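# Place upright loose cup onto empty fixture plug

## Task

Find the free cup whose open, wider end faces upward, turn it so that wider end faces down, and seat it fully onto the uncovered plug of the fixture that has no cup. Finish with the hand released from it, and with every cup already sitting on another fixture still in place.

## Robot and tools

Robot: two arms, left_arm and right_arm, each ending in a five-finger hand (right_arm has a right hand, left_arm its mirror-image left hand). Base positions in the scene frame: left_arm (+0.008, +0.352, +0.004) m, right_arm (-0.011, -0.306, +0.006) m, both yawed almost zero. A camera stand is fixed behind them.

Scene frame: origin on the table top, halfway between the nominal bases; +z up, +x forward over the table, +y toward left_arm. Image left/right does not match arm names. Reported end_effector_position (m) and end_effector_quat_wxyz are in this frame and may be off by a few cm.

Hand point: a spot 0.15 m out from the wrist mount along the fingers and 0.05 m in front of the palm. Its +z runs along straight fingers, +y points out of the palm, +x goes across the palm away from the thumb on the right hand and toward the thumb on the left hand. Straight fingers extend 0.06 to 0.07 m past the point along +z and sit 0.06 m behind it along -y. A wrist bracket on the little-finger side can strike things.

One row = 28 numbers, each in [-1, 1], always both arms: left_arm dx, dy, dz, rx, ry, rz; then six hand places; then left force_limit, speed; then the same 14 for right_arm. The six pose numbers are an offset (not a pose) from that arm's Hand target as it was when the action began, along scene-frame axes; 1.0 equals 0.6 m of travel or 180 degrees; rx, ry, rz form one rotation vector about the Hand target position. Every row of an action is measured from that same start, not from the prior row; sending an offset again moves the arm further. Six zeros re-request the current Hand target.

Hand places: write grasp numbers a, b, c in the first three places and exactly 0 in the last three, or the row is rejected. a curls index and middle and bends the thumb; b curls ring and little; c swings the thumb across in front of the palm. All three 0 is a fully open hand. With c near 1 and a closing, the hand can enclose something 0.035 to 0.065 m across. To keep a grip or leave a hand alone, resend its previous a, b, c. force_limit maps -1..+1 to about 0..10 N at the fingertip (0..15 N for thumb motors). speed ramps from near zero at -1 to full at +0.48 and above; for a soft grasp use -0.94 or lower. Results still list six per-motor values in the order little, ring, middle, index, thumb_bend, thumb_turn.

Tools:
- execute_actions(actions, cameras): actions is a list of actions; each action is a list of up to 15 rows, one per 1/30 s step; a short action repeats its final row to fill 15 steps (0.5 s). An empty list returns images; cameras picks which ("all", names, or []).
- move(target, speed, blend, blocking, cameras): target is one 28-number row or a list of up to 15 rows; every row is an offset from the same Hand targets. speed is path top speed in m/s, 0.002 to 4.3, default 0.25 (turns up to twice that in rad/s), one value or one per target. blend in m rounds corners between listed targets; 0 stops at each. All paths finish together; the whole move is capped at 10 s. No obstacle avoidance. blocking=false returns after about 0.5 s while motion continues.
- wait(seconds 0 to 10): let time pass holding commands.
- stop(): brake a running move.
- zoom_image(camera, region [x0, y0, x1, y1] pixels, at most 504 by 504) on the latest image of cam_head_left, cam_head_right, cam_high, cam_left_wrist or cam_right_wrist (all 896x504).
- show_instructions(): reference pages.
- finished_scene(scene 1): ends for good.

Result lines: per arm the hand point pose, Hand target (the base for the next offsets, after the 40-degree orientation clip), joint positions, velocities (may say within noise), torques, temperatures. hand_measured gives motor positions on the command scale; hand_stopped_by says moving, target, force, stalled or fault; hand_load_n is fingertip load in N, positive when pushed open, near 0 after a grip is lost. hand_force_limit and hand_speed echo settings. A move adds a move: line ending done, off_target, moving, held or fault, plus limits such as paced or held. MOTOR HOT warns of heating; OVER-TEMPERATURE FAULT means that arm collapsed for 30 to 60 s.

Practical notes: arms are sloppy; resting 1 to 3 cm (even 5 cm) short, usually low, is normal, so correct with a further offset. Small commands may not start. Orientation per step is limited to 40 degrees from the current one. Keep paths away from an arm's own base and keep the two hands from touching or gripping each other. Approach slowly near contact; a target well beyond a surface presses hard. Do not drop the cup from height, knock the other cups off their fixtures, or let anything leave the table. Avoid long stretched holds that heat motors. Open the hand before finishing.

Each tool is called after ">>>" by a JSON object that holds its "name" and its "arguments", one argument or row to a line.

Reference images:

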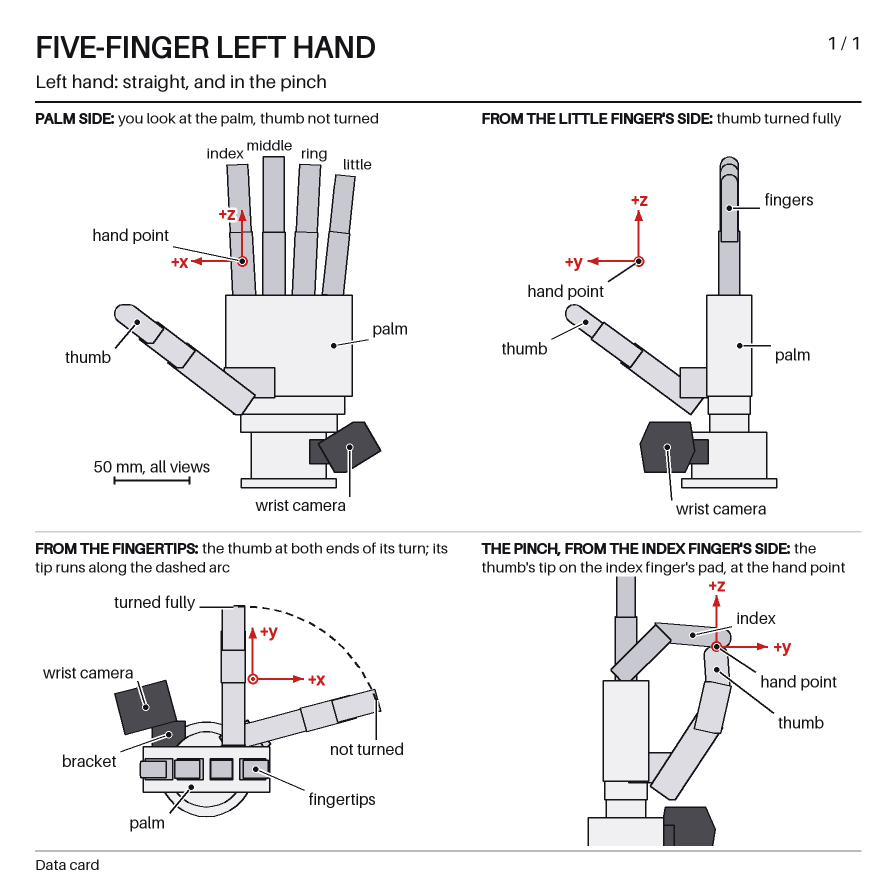

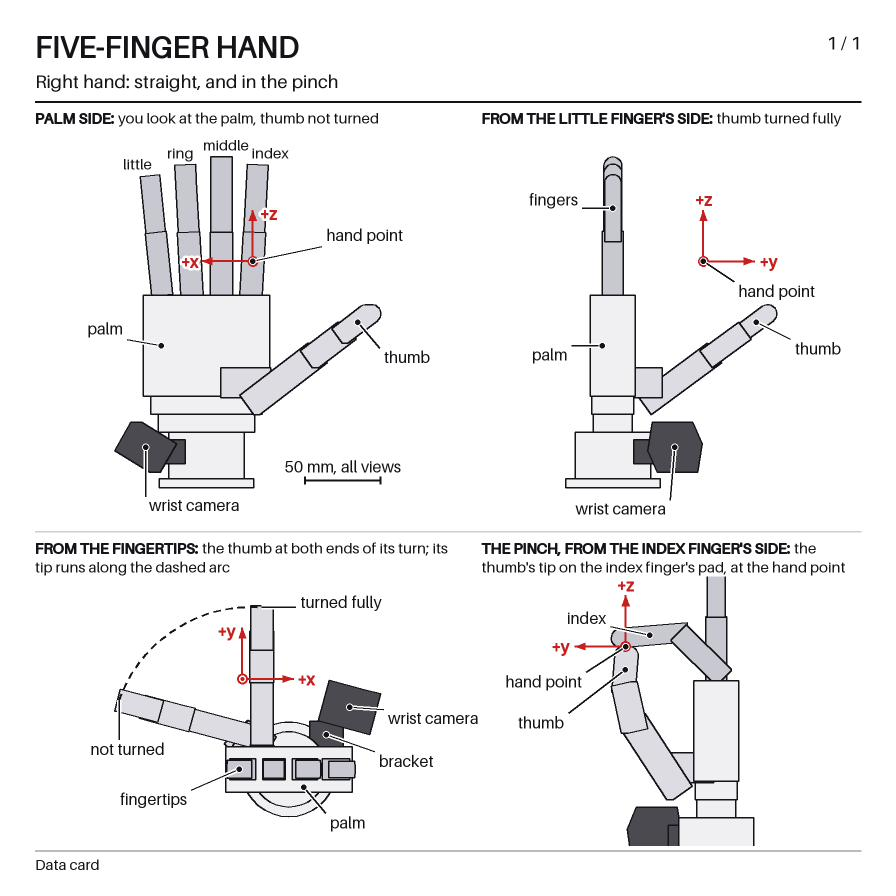

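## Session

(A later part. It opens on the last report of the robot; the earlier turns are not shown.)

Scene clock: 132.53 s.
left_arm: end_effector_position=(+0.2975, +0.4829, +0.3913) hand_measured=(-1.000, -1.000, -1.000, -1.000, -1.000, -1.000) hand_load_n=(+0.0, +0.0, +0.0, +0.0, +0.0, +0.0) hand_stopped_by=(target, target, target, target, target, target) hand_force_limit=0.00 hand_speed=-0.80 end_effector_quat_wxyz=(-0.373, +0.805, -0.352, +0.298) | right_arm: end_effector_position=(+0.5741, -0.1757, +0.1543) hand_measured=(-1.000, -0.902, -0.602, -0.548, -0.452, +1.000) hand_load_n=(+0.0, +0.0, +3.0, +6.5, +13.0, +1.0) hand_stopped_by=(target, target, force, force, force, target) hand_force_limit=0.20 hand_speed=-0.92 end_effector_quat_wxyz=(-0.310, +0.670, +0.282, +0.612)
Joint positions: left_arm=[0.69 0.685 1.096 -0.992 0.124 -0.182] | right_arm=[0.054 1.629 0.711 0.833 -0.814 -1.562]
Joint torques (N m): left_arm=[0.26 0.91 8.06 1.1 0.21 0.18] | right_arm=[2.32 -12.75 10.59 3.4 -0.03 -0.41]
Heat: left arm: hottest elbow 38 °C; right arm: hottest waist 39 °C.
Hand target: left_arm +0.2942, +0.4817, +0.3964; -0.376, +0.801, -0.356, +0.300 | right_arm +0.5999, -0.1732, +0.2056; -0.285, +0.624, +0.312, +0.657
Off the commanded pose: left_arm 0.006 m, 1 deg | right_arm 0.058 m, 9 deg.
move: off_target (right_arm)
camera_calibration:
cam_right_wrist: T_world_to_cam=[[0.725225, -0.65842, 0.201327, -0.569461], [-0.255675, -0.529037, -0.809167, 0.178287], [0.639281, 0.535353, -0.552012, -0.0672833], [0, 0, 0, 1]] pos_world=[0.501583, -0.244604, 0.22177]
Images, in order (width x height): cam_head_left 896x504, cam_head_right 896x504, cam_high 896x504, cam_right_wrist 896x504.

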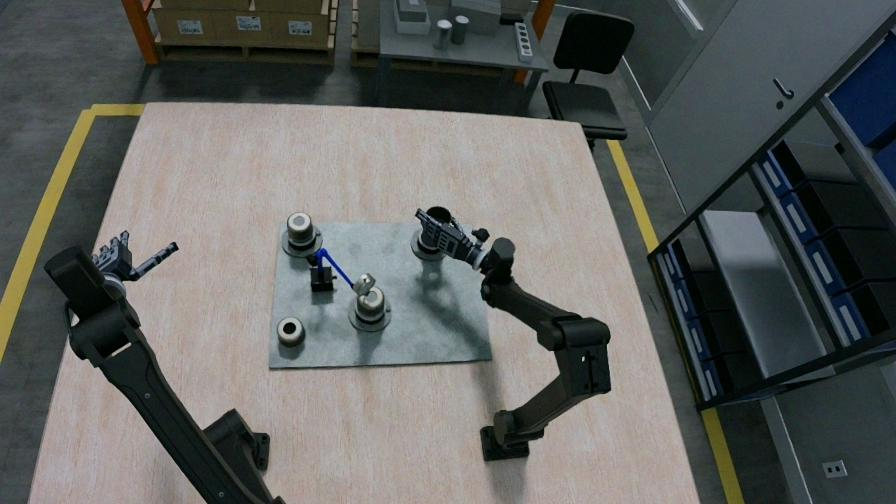

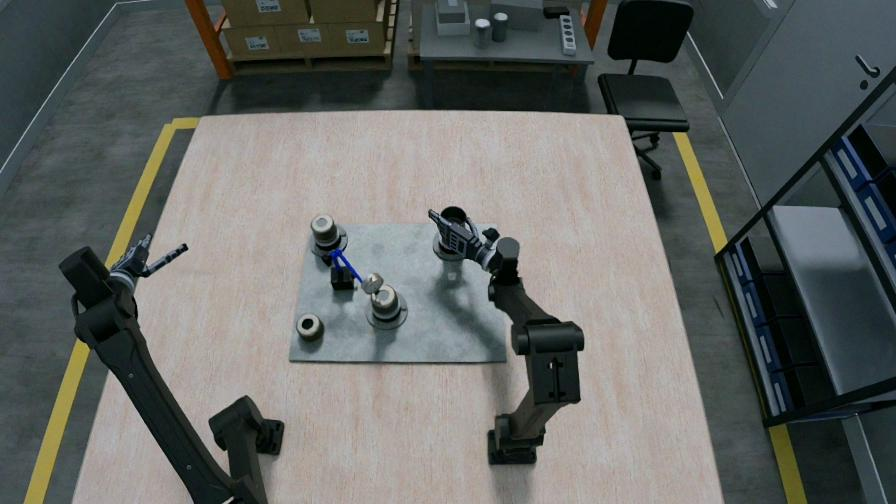

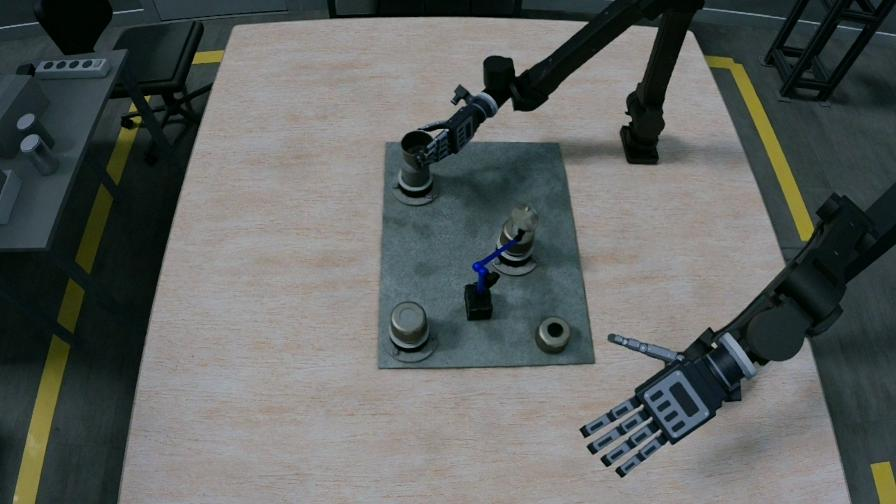

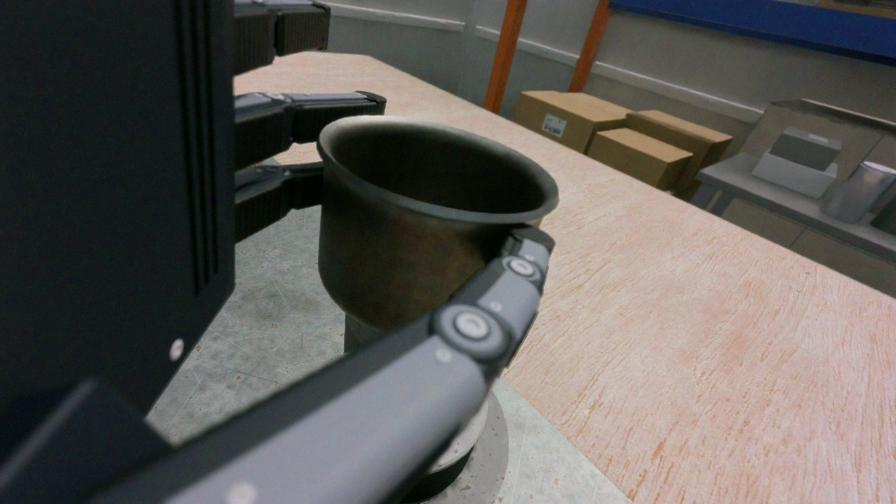

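>>> {"name": "zoom_image", "arguments": {
  "camera": "cam_high",
  "region": [375, 105, 455, 215]
}}

>>> {"name": "zoom_image", "arguments": {
  "camera": "cam_head_right",
  "region": [420, 195, 500, 275]
}}

>>> {"name": "zoom_image", "arguments": {
  "camera": "cam_head_left",
  "region": [400, 195, 480, 275]
}}

Scaled by 4.582 from the camera's 896x504 image, which has a finer 1280x720 frame.

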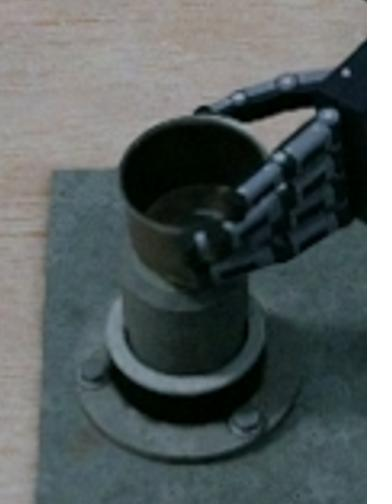

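Scaled by 6.300 from the camera's 896x504 image, which has a finer 1280x720 frame.

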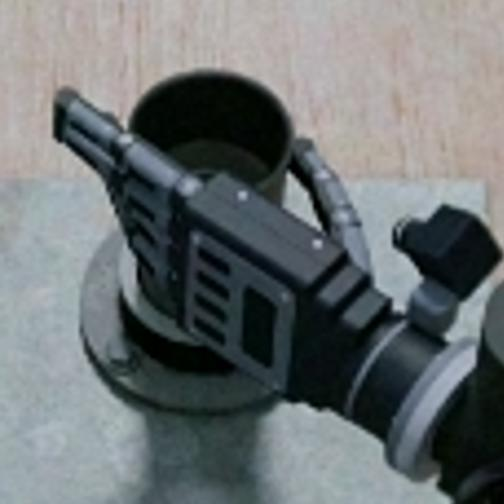

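Scaled by 6.300 from the camera's 896x504 image, which has a finer 1280x720 frame.

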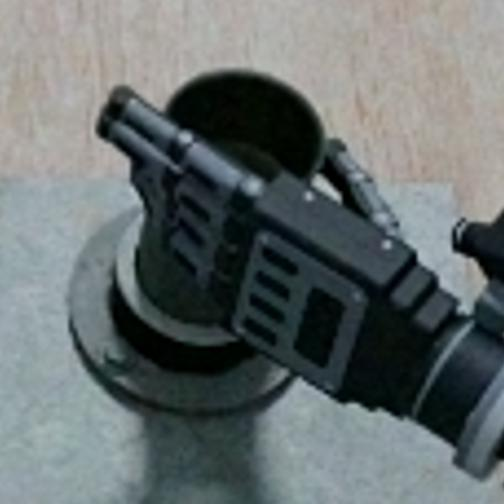

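>>> {"name": "zoom_image", "arguments": {
  "camera": "cam_right_wrist",
  "region": [280, 260, 540, 504]
}}

>>> {"name": "zoom_image", "arguments": {
  "camera": "cam_high",
  "region": [390, 120, 440, 180]
}}

Scaled by 1.938 from the camera's 896x504 image, which has a finer 1280x720 frame.

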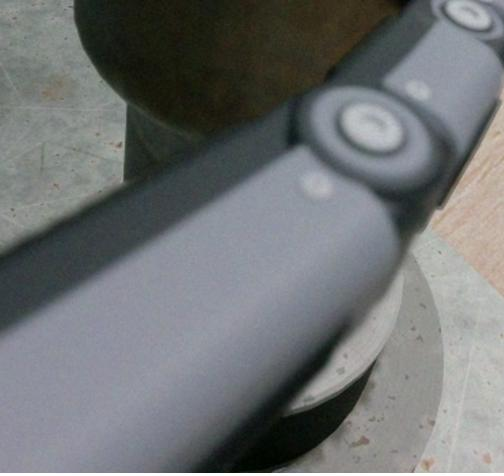

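Scaled by 8.400 from the camera's 896x504 image, which has a finer 1280x720 frame.

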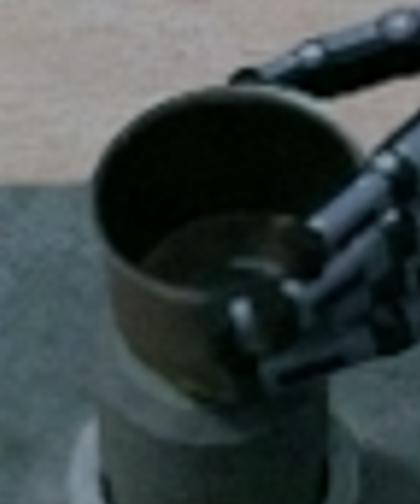

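>>> {"name": "move", "arguments": {
  "target": [0,0,0,0,0,0, 0,0,0,0,0,0, 0,-0.8, 0.015,0.004,0.0,0,-0.012,0, 0.65,0,1,0,0,0, 0.2,-0.92],
  "speed": 0.05,
  "cameras": ["cam_head_right","cam_high"]
}}

>>> {"name": "zoom_image", "arguments": {
  "camera": "cam_high",
  "region": [385, 115, 445, 185]
}}

>>> {"name": "zoom_image", "arguments": {
  "camera": "cam_head_right",
  "region": [420, 195, 500, 275]
}}

Scene clock: 137.97 s.
left_arm: end_effector_position=(+0.2975, +0.4829, +0.3913) hand_measured=(-1.000, -1.000, -1.000, -1.000, -1.000, -1.000) hand_load_n=(+0.0, +0.0, +0.0, +0.0, +0.0, +0.0) hand_stopped_by=(target, target, target, target, target, target) hand_force_limit=0.00 hand_speed=-0.80 end_effector_quat_wxyz=(-0.373, +0.805, -0.352, +0.298) | right_arm: end_effector_position=(+0.5844, -0.1761, +0.1533) hand_measured=(-1.000, -0.902, -0.602, -0.548, -0.452, +1.000) hand_load_n=(+0.0, +0.0, +3.0, +6.5, +13.0, +1.0) hand_stopped_by=(target, target, force, force, force, target) hand_force_limit=0.20 hand_speed=-0.92 end_effector_quat_wxyz=(-0.304, +0.661, +0.286, +0.624)
Joint positions: left_arm=[0.69 0.685 1.096 -0.992 0.124 -0.182] | right_arm=[0.054 1.668 0.73 0.885 -0.81 -1.565]
Joint torques (N m): left_arm=[0.32 -0.32 8.13 1.25 0.23 0.16] | right_arm=[2.61 -13.22 10.37 3.59 -0.02 -0.42]
Heat: left arm: hottest elbow 38 °C; right arm: hottest waist 39 °C.
Hand target: left_arm +0.2942, +0.4817, +0.3964; -0.376, +0.801, -0.356, +0.300 | right_arm +0.6089, -0.1708, +0.2056; -0.279, +0.612, +0.317, +0.669
Off the commanded pose: left_arm 0.006 m, 1 deg | right_arm 0.058 m, 9 deg.
move: off_target (right_arm)
Images, in order (width x height): cam_head_right 896x504, cam_high 896x504.

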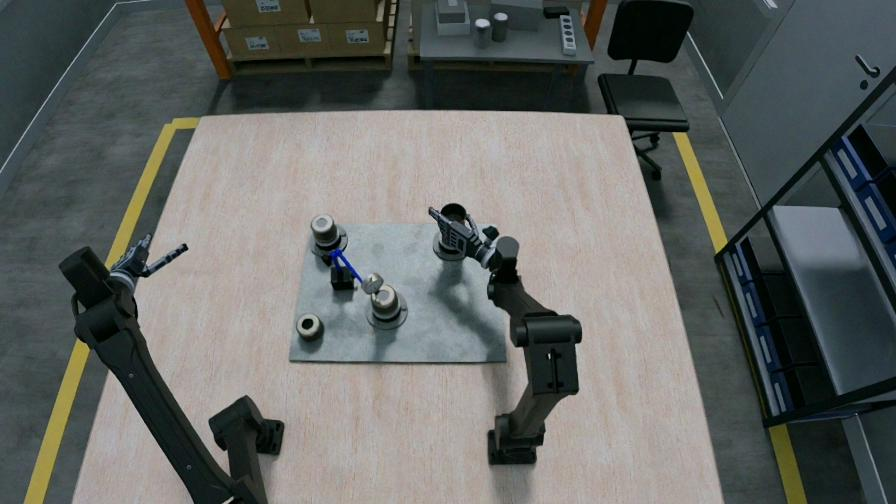

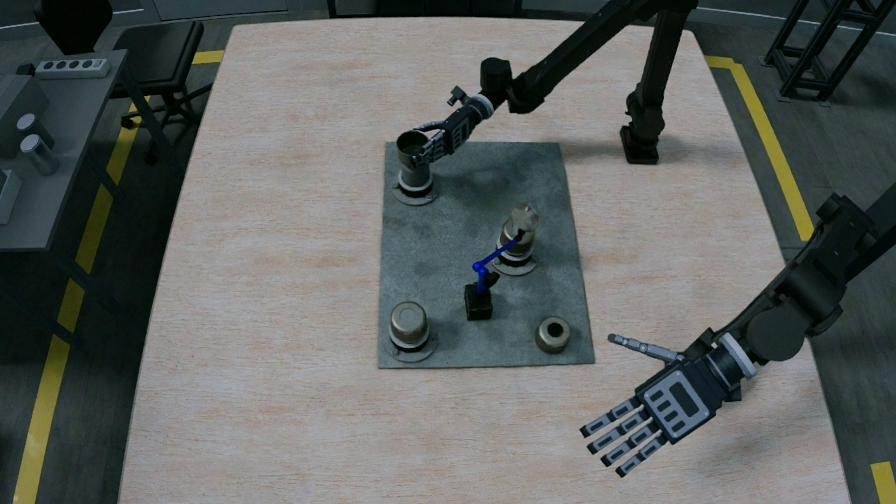

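Scaled by 7.200 from the camera's 896x504 image, which has a finer 1280x720 frame.

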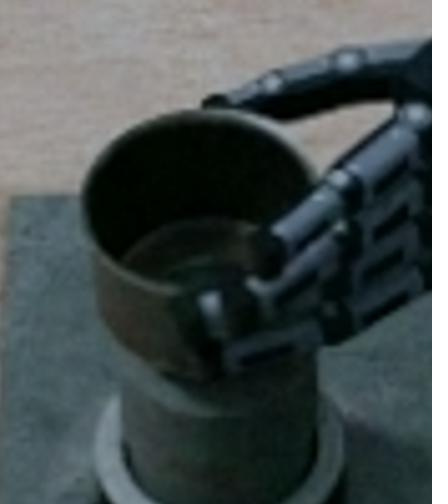

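Scaled by 6.300 from the camera's 896x504 image, which has a finer 1280x720 frame.

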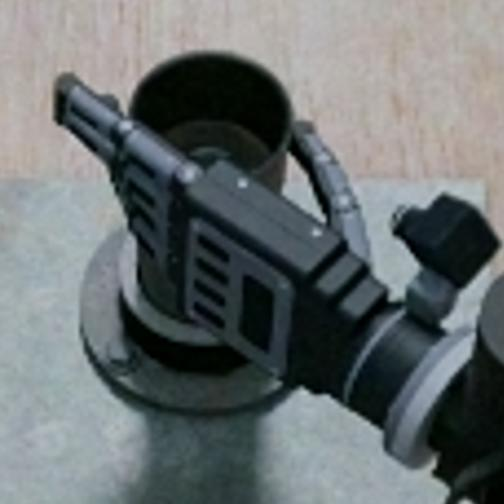

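>>> {"name": "move", "arguments": {
  "target": [0,0,0,0,0,0, 0,0,0,0,0,0, 0,-0.8, -0.004,0.003,-0.012,0,0,0, 0.65,0,1,0,0,0, 0.2,-0.92],
  "speed": 0.03,
  "cameras": ["cam_head_right","cam_high"]
}}

>>> {"name": "zoom_image", "arguments": {
  "camera": "cam_high",
  "region": [385, 115, 445, 185]
}}

>>> {"name": "zoom_image", "arguments": {
  "camera": "cam_head_right",
  "region": [420, 195, 500, 275]
}}

Scene clock: 140.63 s.
left_arm: end_effector_position=(+0.2975, +0.4829, +0.3913) hand_measured=(-1.000, -1.000, -1.000, -1.000, -1.000, -1.000) hand_load_n=(+0.0, +0.0, +0.0, +0.0, +0.0, +0.0) hand_stopped_by=(target, target, target, target, target, target) hand_force_limit=0.00 hand_speed=-0.80 end_effector_quat_wxyz=(-0.373, +0.805, -0.352, +0.298) | right_arm: end_effector_position=(+0.5862, -0.1768, +0.1492) hand_measured=(-1.000, -0.902, -0.602, -0.548, -0.452, +1.000) hand_load_n=(+0.0, +0.0, +3.0, +6.5, +12.5, +1.0) hand_stopped_by=(target, target, force, force, force, target) hand_force_limit=0.20 hand_speed=-0.92 end_effector_quat_wxyz=(-0.302, +0.660, +0.285, +0.626)
Joint positions: left_arm=[0.69 0.685 1.096 -0.992 0.124 -0.182] | right_arm=[0.054 1.685 0.73 0.908 -0.805 -1.565]
Joint torques (N m): left_arm=[-0.15 -0.09 8.1 1.31 0.23 0.23] | right_arm=[2.61 -13.45 9.52 3.59 0 -0.42]
Heat: left arm: hottest elbow 38 °C; right arm: hottest waist 39 °C.
Hand target: left_arm +0.2942, +0.4817, +0.3964; -0.376, +0.801, -0.356, +0.300 | right_arm +0.6065, -0.1690, +0.1984; -0.279, +0.612, +0.317, +0.669
Off the commanded pose: left_arm 0.006 m, 1 deg | right_arm 0.054 m, 9 deg.
move: off_target (right_arm)
Images, in order (width x height): cam_head_right 896x504, cam_high 896x504.

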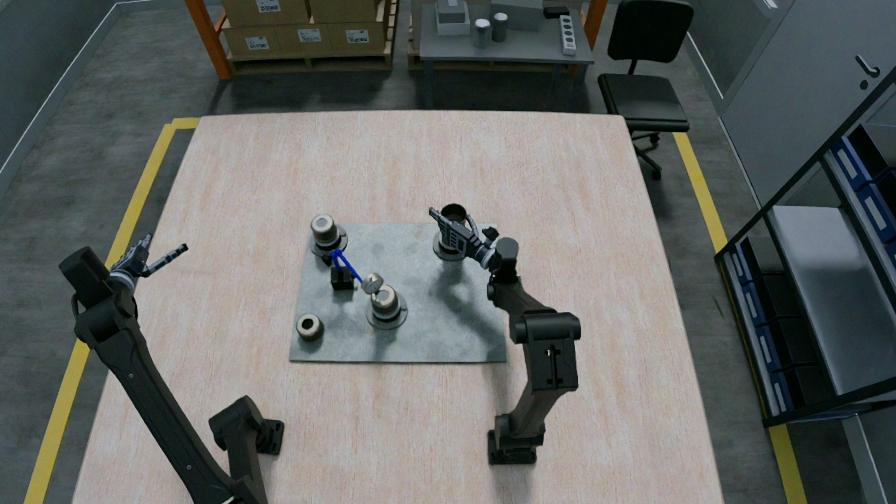

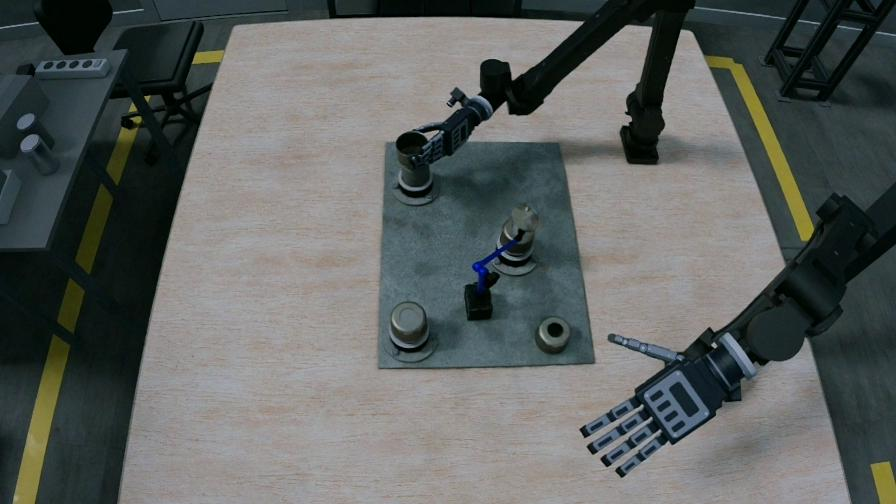

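Scaled by 7.200 from the camera's 896x504 image, which has a finer 1280x720 frame.

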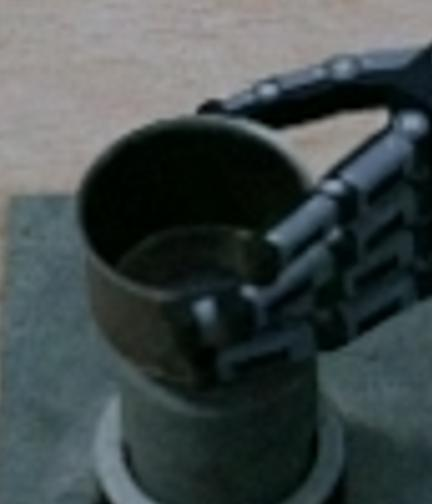

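Scaled by 6.300 from the camera's 896x504 image, which has a finer 1280x720 frame.

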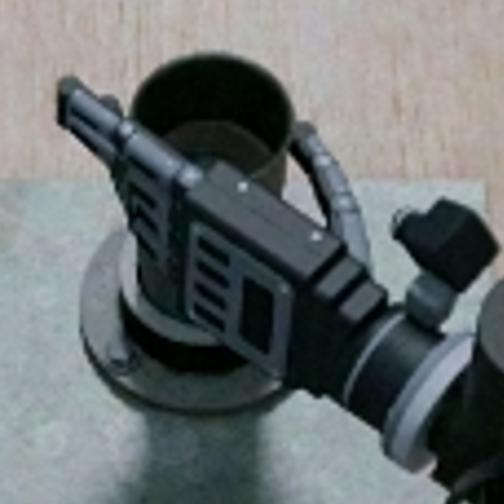

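>>> {"name": "zoom_image", "arguments": {
  "camera": "cam_high",
  "region": [393, 150, 433, 190]
}}

>>> {"name": "zoom_image", "arguments": {
  "camera": "cam_head_right",
  "region": [435, 200, 475, 250]
}}

Scaled by 12.600 from the camera's 896x504 image, which has a finer 1280x720 frame.

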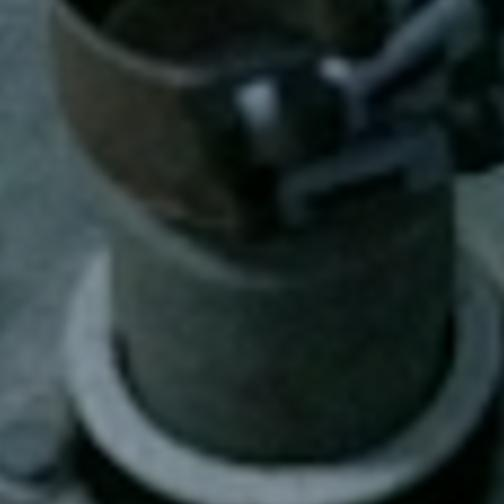

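Scaled by 10.080 from the camera's 896x504 image, which has a finer 1280x720 frame.

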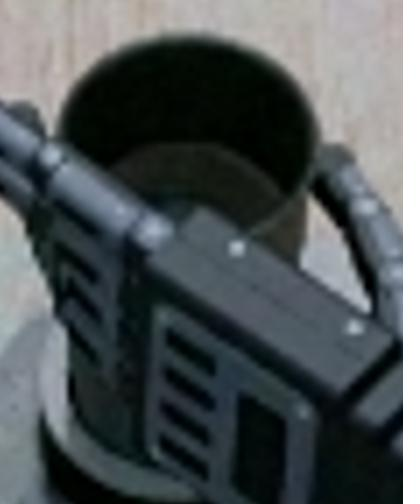

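>>> {"name": "move", "arguments": {
  "target": [0,0,0,0,0,0, 0,0,0,0,0,0, 0,-0.8, -0.012,0.008,-0.006,0,0,0, 0.65,0,1,0,0,0, 0.2,-0.92],
  "speed": 0.03,
  "cameras": ["cam_head_right","cam_high"]
}}

>>> {"name": "zoom_image", "arguments": {
  "camera": "cam_high",
  "region": [385, 115, 445, 185]
}}

>>> {"name": "zoom_image", "arguments": {
  "camera": "cam_head_right",
  "region": [420, 195, 500, 275]
}}

Scene clock: 143.60 s.
left_arm: end_effector_position=(+0.2975, +0.4829, +0.3913) hand_measured=(-1.000, -1.000, -1.000, -1.000, -1.000, -1.000) hand_load_n=(+0.0, +0.0, +0.0, -0.5, -0.5, -0.5) hand_stopped_by=(target, target, target, target, target, target) hand_force_limit=0.00 hand_speed=-0.80 end_effector_quat_wxyz=(-0.373, +0.805, -0.352, +0.298) | right_arm: end_effector_position=(+0.5860, -0.1695, +0.1531) hand_measured=(-1.000, -0.902, -0.602, -0.548, -0.452, +1.000) hand_load_n=(+0.0, +0.0, +3.0, +6.5, +13.0, +1.0) hand_stopped_by=(target, target, force, force, force, target) hand_force_limit=0.20 hand_speed=-0.92 end_effector_quat_wxyz=(-0.301, +0.654, +0.290, +0.631)
Joint positions: left_arm=[0.69 0.685 1.096 -0.992 0.124 -0.182] | right_arm=[0.069 1.685 0.73 0.923 -0.794 -1.566]
Joint torques (N m): left_arm=[0.73 0.32 8.16 1.32 0.17 0.2] | right_arm=[2.61 -13.63 8.05 3.6 0.01 -0.42]
Heat: left arm: hottest elbow 38 °C; right arm: hottest waist 39 °C.
Hand target: left_arm +0.2942, +0.4817, +0.3964; -0.376, +0.801, -0.356, +0.300 | right_arm +0.5993, -0.1642, +0.1948; -0.279, +0.612, +0.317, +0.669
Off the commanded pose: left_arm 0.006 m, 1 deg | right_arm 0.044 m, 8 deg.
move: off_target (right_arm)
Images, in order (width x height): cam_head_right 896x504, cam_high 896x504.

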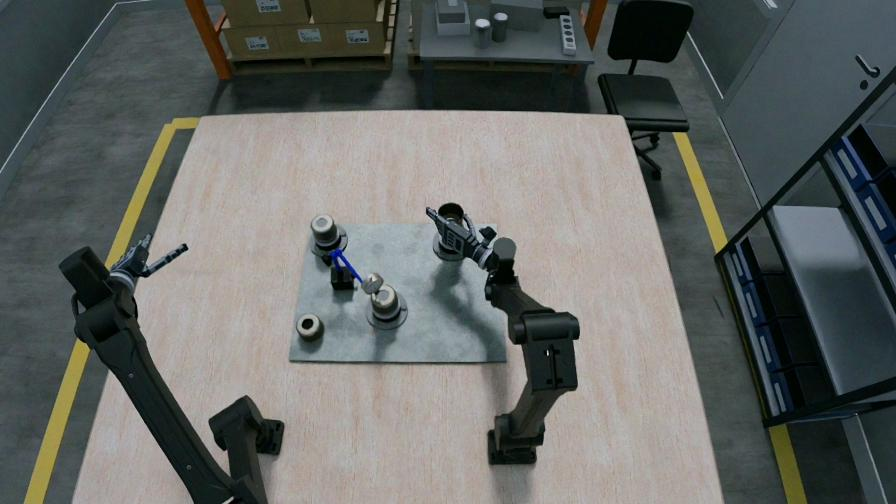

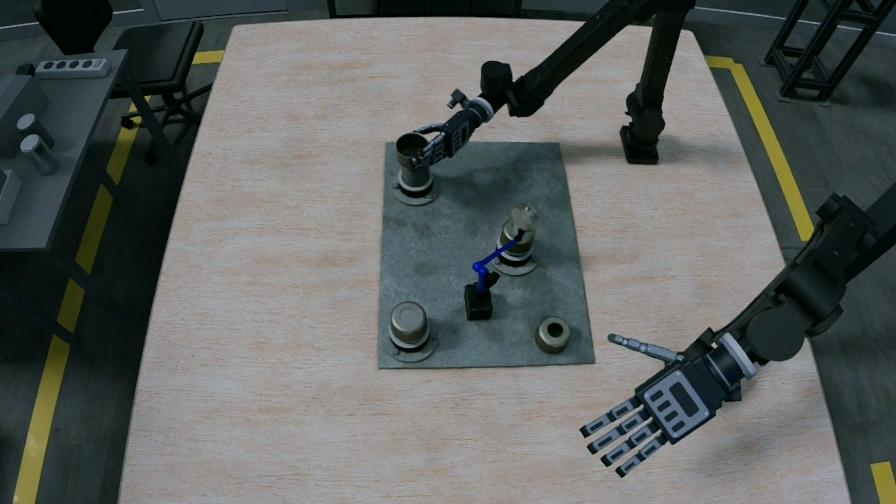

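Scaled by 7.200 from the camera's 896x504 image, which has a finer 1280x720 frame.

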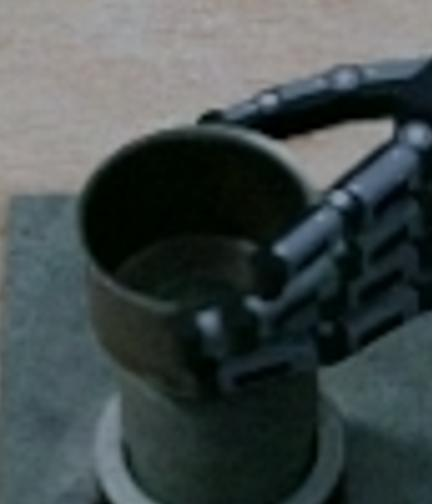

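Scaled by 6.300 from the camera's 896x504 image, which has a finer 1280x720 frame.

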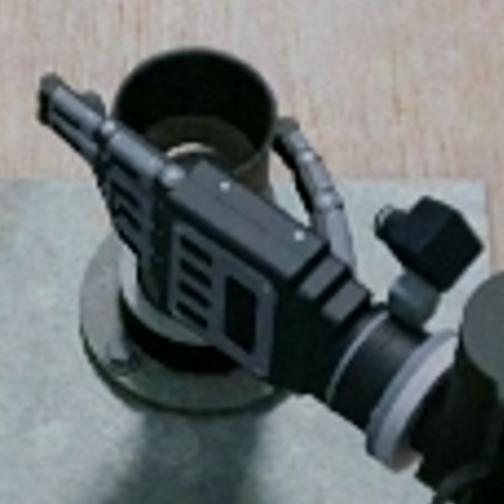

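>>> {"name": "move", "arguments": {
  "target": [0,0,0,0,0,0, 0,0,0,0,0,0, 0,-0.8, -0.014,-0.009,-0.003,0,0,0, 0.65,0,1,0,0,0, 0.2,-0.92],
  "speed": 0.03,
  "cameras": ["cam_head_right","cam_high"]
}}

>>> {"name": "zoom_image", "arguments": {
  "camera": "cam_high",
  "region": [385, 115, 445, 185]
}}

>>> {"name": "zoom_image", "arguments": {
  "camera": "cam_head_right",
  "region": [420, 195, 500, 275]
}}

Scene clock: 146.03 s.
left_arm: end_effector_position=(+0.2975, +0.4829, +0.3913) hand_measured=(-1.000, -1.000, -1.000, -1.000, -1.000, -1.000) hand_load_n=(+0.0, +0.0, +0.0, +0.0, +0.0, +0.0) hand_stopped_by=(target, target, target, target, target, target) hand_force_limit=0.00 hand_speed=-0.80 end_effector_quat_wxyz=(-0.373, +0.805, -0.352, +0.298) | right_arm: end_effector_position=(+0.5862, -0.1689, +0.1566) hand_measured=(-1.000, -0.902, -0.602, -0.548, -0.452, +1.000) hand_load_n=(+0.0, +0.0, +3.0, +6.5, +13.0, +1.0) hand_stopped_by=(target, target, force, force, force, target) hand_force_limit=0.20 hand_speed=-0.92 end_effector_quat_wxyz=(-0.300, +0.649, +0.292, +0.635)
Joint positions: left_arm=[0.69 0.685 1.096 -0.992 0.124 -0.182] | right_arm=[0.069 1.685 0.73 0.937 -0.797 -1.566]
Joint torques (N m): left_arm=[0.62 -0.09 8.17 1.25 0.26 0.21] | right_arm=[1.73 -14.56 6.15 3.6 -0.25 -0.42]
Heat: left arm: hottest elbow 38 °C; right arm: hottest waist 39 °C.
Hand target: left_arm +0.2942, +0.4817, +0.3964; -0.376, +0.801, -0.356, +0.300 | right_arm +0.5909, -0.1696, +0.1930; -0.279, +0.612, +0.317, +0.669
Off the commanded pose: left_arm 0.006 m, 1 deg | right_arm 0.037 m, 7 deg.
move: off_target (right_arm)
Images, in order (width x height): cam_head_right 896x504, cam_high 896x504.

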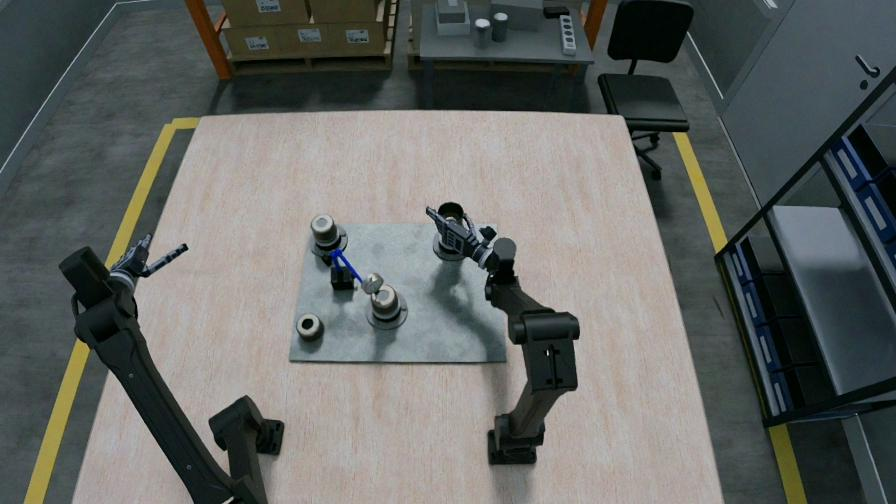

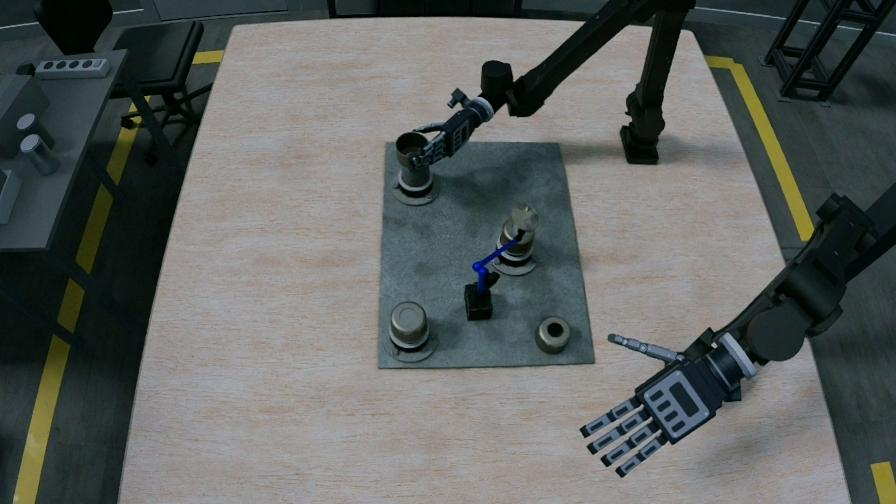

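Scaled by 7.200 from the camera's 896x504 image, which has a finer 1280x720 frame.

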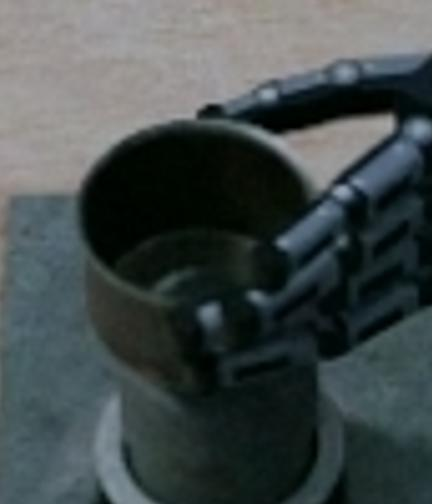

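Scaled by 6.300 from the camera's 896x504 image, which has a finer 1280x720 frame.

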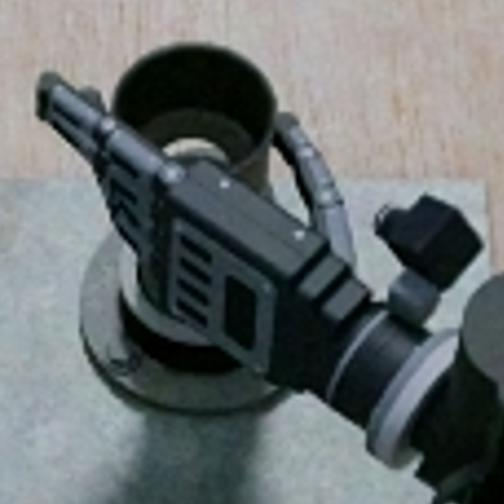

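>>> {"name": "move", "arguments": {
  "target": [
    [0,0,0,0,0,0, 0,0,0,0,0,0, 0,-0.8, -0.05,-0.05,0.03,0,0.008,0, 0.65,0,1,0,0,0, 0.2,-0.92],
    [0,0,0,0,0,0, 0,0,0,0,0,0, 0,-0.8, 0.0,0.0,0.02,0,0.008,0, 0.65,0,1,0,0,0, 0.2,-0.92]
  ],
  "speed": 0.06,
  "cameras": ["cam_head_right","cam_high"]
}}

>>> {"name": "zoom_image", "arguments": {
  "camera": "cam_high",
  "region": [385, 115, 445, 185]
}}

>>> {"name": "zoom_image", "arguments": {
  "camera": "cam_head_right",
  "region": [420, 195, 500, 275]
}}

Scene clock: 151.10 s.
left_arm: end_effector_position=(+0.2975, +0.4829, +0.3913) hand_measured=(-1.000, -1.000, -1.000, -1.000, -1.000, -1.000) hand_load_n=(-0.5, +0.0, +0.0, +0.0, +0.0, +0.0) hand_stopped_by=(target, target, target, target, target, target) hand_force_limit=0.00 hand_speed=-0.80 end_effector_quat_wxyz=(-0.373, +0.805, -0.352, +0.298) | right_arm: end_effector_position=(+0.5676, -0.1708, +0.1646) hand_measured=(-1.000, -0.902, -0.602, -0.548, -0.452, +1.000) hand_load_n=(+0.0, +0.0, +3.0, +6.5, +13.0, +1.0) hand_stopped_by=(target, target, force, force, force, target) hand_force_limit=0.20 hand_speed=-0.92 end_effector_quat_wxyz=(-0.305, +0.651, +0.294, +0.630)
Joint positions: left_arm=[0.69 0.685 1.096 -0.992 0.124 -0.182] | right_arm=[0.063 1.622 0.687 0.906 -0.814 -1.566]
Joint torques (N m): left_arm=[0.79 -0.15 8.32 1.36 0.22 0.23] | right_arm=[2.37 -12.51 10.44 1.44 0 -0.37]
Heat: left arm: hottest elbow 38 °C; right arm: hottest waist 39 °C.
Hand target: left_arm +0.2942, +0.4817, +0.3964; -0.376, +0.801, -0.356, +0.300 | right_arm +0.5909, -0.1696, +0.2050; -0.283, +0.620, +0.314, +0.661
Off the commanded pose: left_arm 0.006 m, 1 deg | right_arm 0.047 m, 6 deg.
move: off_target (right_arm)
Images, in order (width x height): cam_head_right 896x504, cam_high 896x504.

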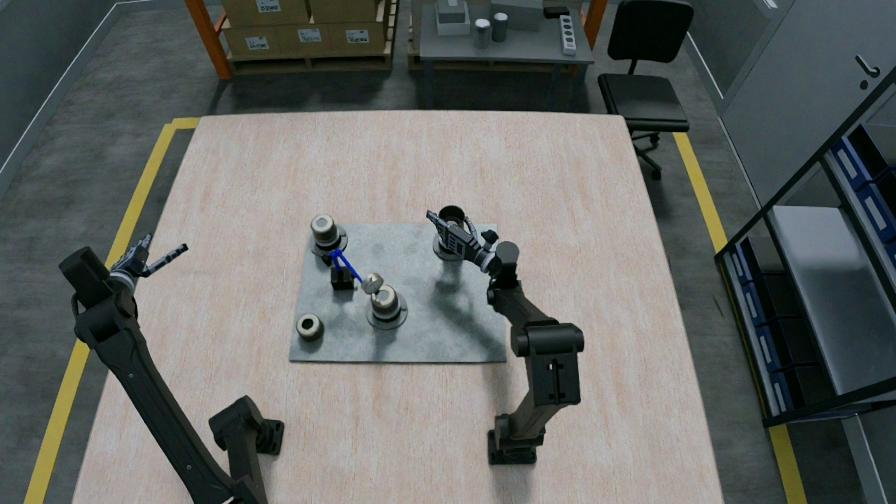

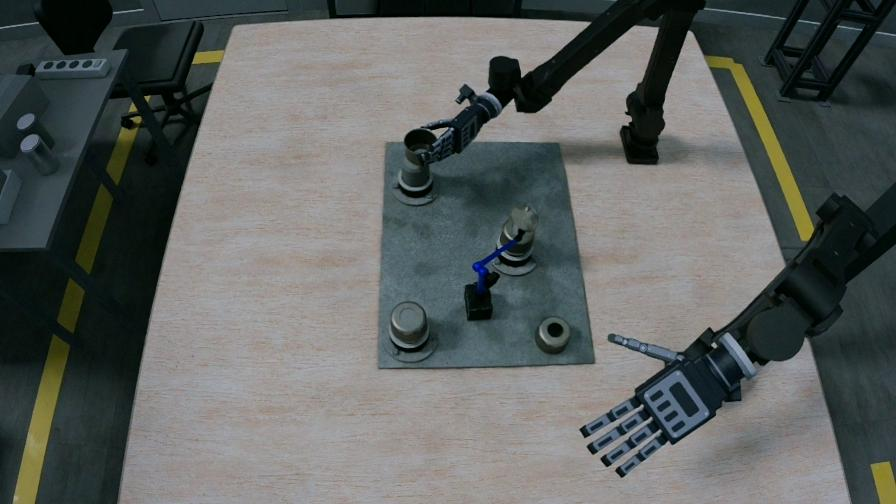

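Scaled by 7.200 from the camera's 896x504 image, which has a finer 1280x720 frame.

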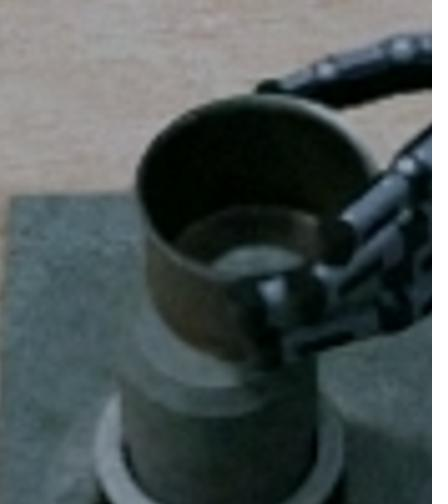

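Scaled by 6.300 from the camera's 896x504 image, which has a finer 1280x720 frame.

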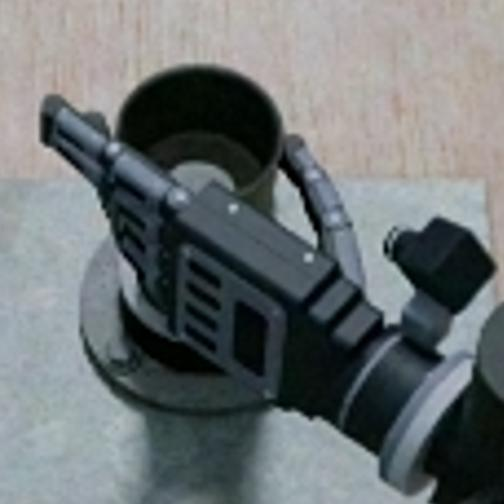

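>>> {"name": "move", "arguments": {
  "target": [0,0,0,0,0,0, 0,0,0,0,0,0, 0,-0.8, 0.0175,-0.015,-0.008,0,0,0, 0.65,0,1,0,0,0, 0.2,-0.92],
  "speed": 0.04,
  "cameras": ["cam_head_right","cam_high"]
}}

>>> {"name": "zoom_image", "arguments": {
  "camera": "cam_high",
  "region": [385, 115, 445, 185]
}}

>>> {"name": "zoom_image", "arguments": {
  "camera": "cam_head_right",
  "region": [420, 195, 500, 275]
}}

Scene clock: 153.17 s.
left_arm: end_effector_position=(+0.2975, +0.4829, +0.3913) hand_measured=(-1.000, -1.000, -1.000, -1.000, -1.000, -1.000) hand_load_n=(+0.0, +0.0, +0.0, +0.0, +0.0, -0.5) hand_stopped_by=(target, target, target, target, target, target) hand_force_limit=0.00 hand_speed=-0.80 end_effector_quat_wxyz=(-0.373, +0.805, -0.352, +0.298) | right_arm: end_effector_position=(+0.5786, -0.1773, +0.1587) hand_measured=(-1.000, -0.902, -0.602, -0.548, -0.452, +1.000) hand_load_n=(+0.0, +0.0, +3.0, +6.5, +13.0, +0.5) hand_stopped_by=(target, target, force, force, force, target) hand_force_limit=0.20 hand_speed=-0.92 end_effector_quat_wxyz=(-0.303, +0.654, +0.291, +0.629)
Joint positions: left_arm=[0.69 0.685 1.096 -0.992 0.124 -0.182] | right_arm=[0.049 1.655 0.713 0.906 -0.82 -1.566]
Joint torques (N m): left_arm=[-0.21 -0.56 7.9 1.22 0.29 0.22] | right_arm=[1.14 -13.04 10.35 1.78 -0.27 -0.37]
Heat: left arm: hottest elbow 38 °C; right arm: hottest waist 39 °C.
Hand target: left_arm +0.2942, +0.4817, +0.3964; -0.376, +0.801, -0.356, +0.300 | right_arm +0.6014, -0.1786, +0.2002; -0.283, +0.620, +0.314, +0.661
Off the commanded pose: left_arm 0.006 m, 1 deg | right_arm 0.047 m, 6 deg.
move: off_target (right_arm)
Images, in order (width x height): cam_head_right 896x504, cam_high 896x504.

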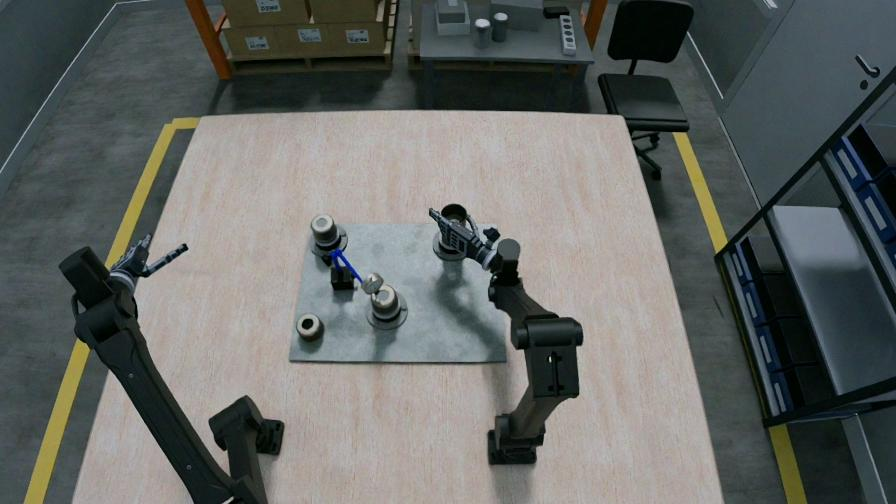

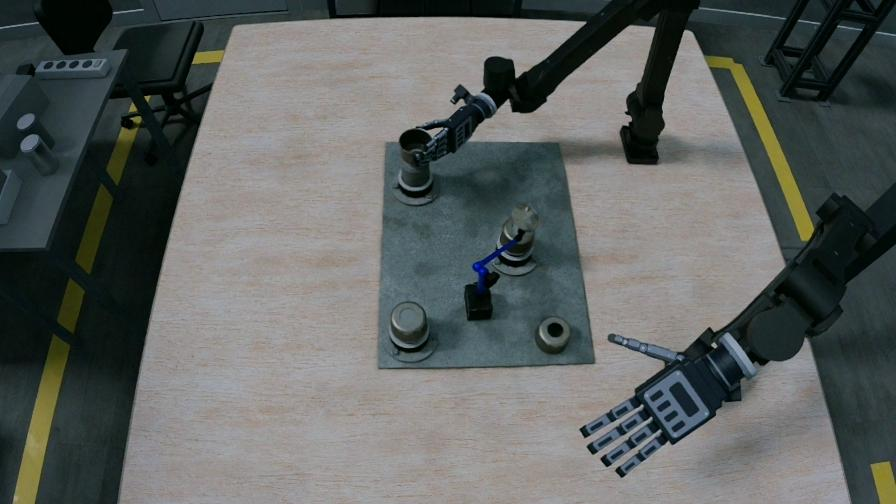

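Scaled by 7.200 from the camera's 896x504 image, which has a finer 1280x720 frame.

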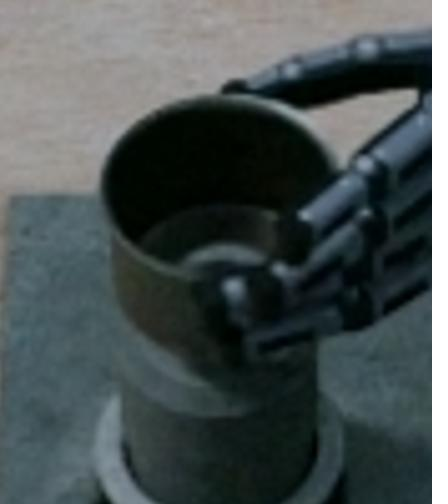

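Scaled by 6.300 from the camera's 896x504 image, which has a finer 1280x720 frame.

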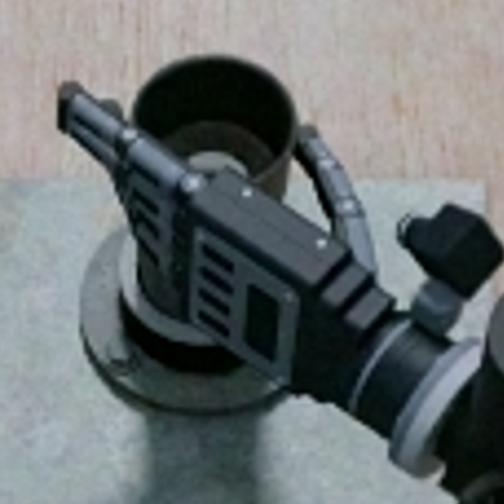

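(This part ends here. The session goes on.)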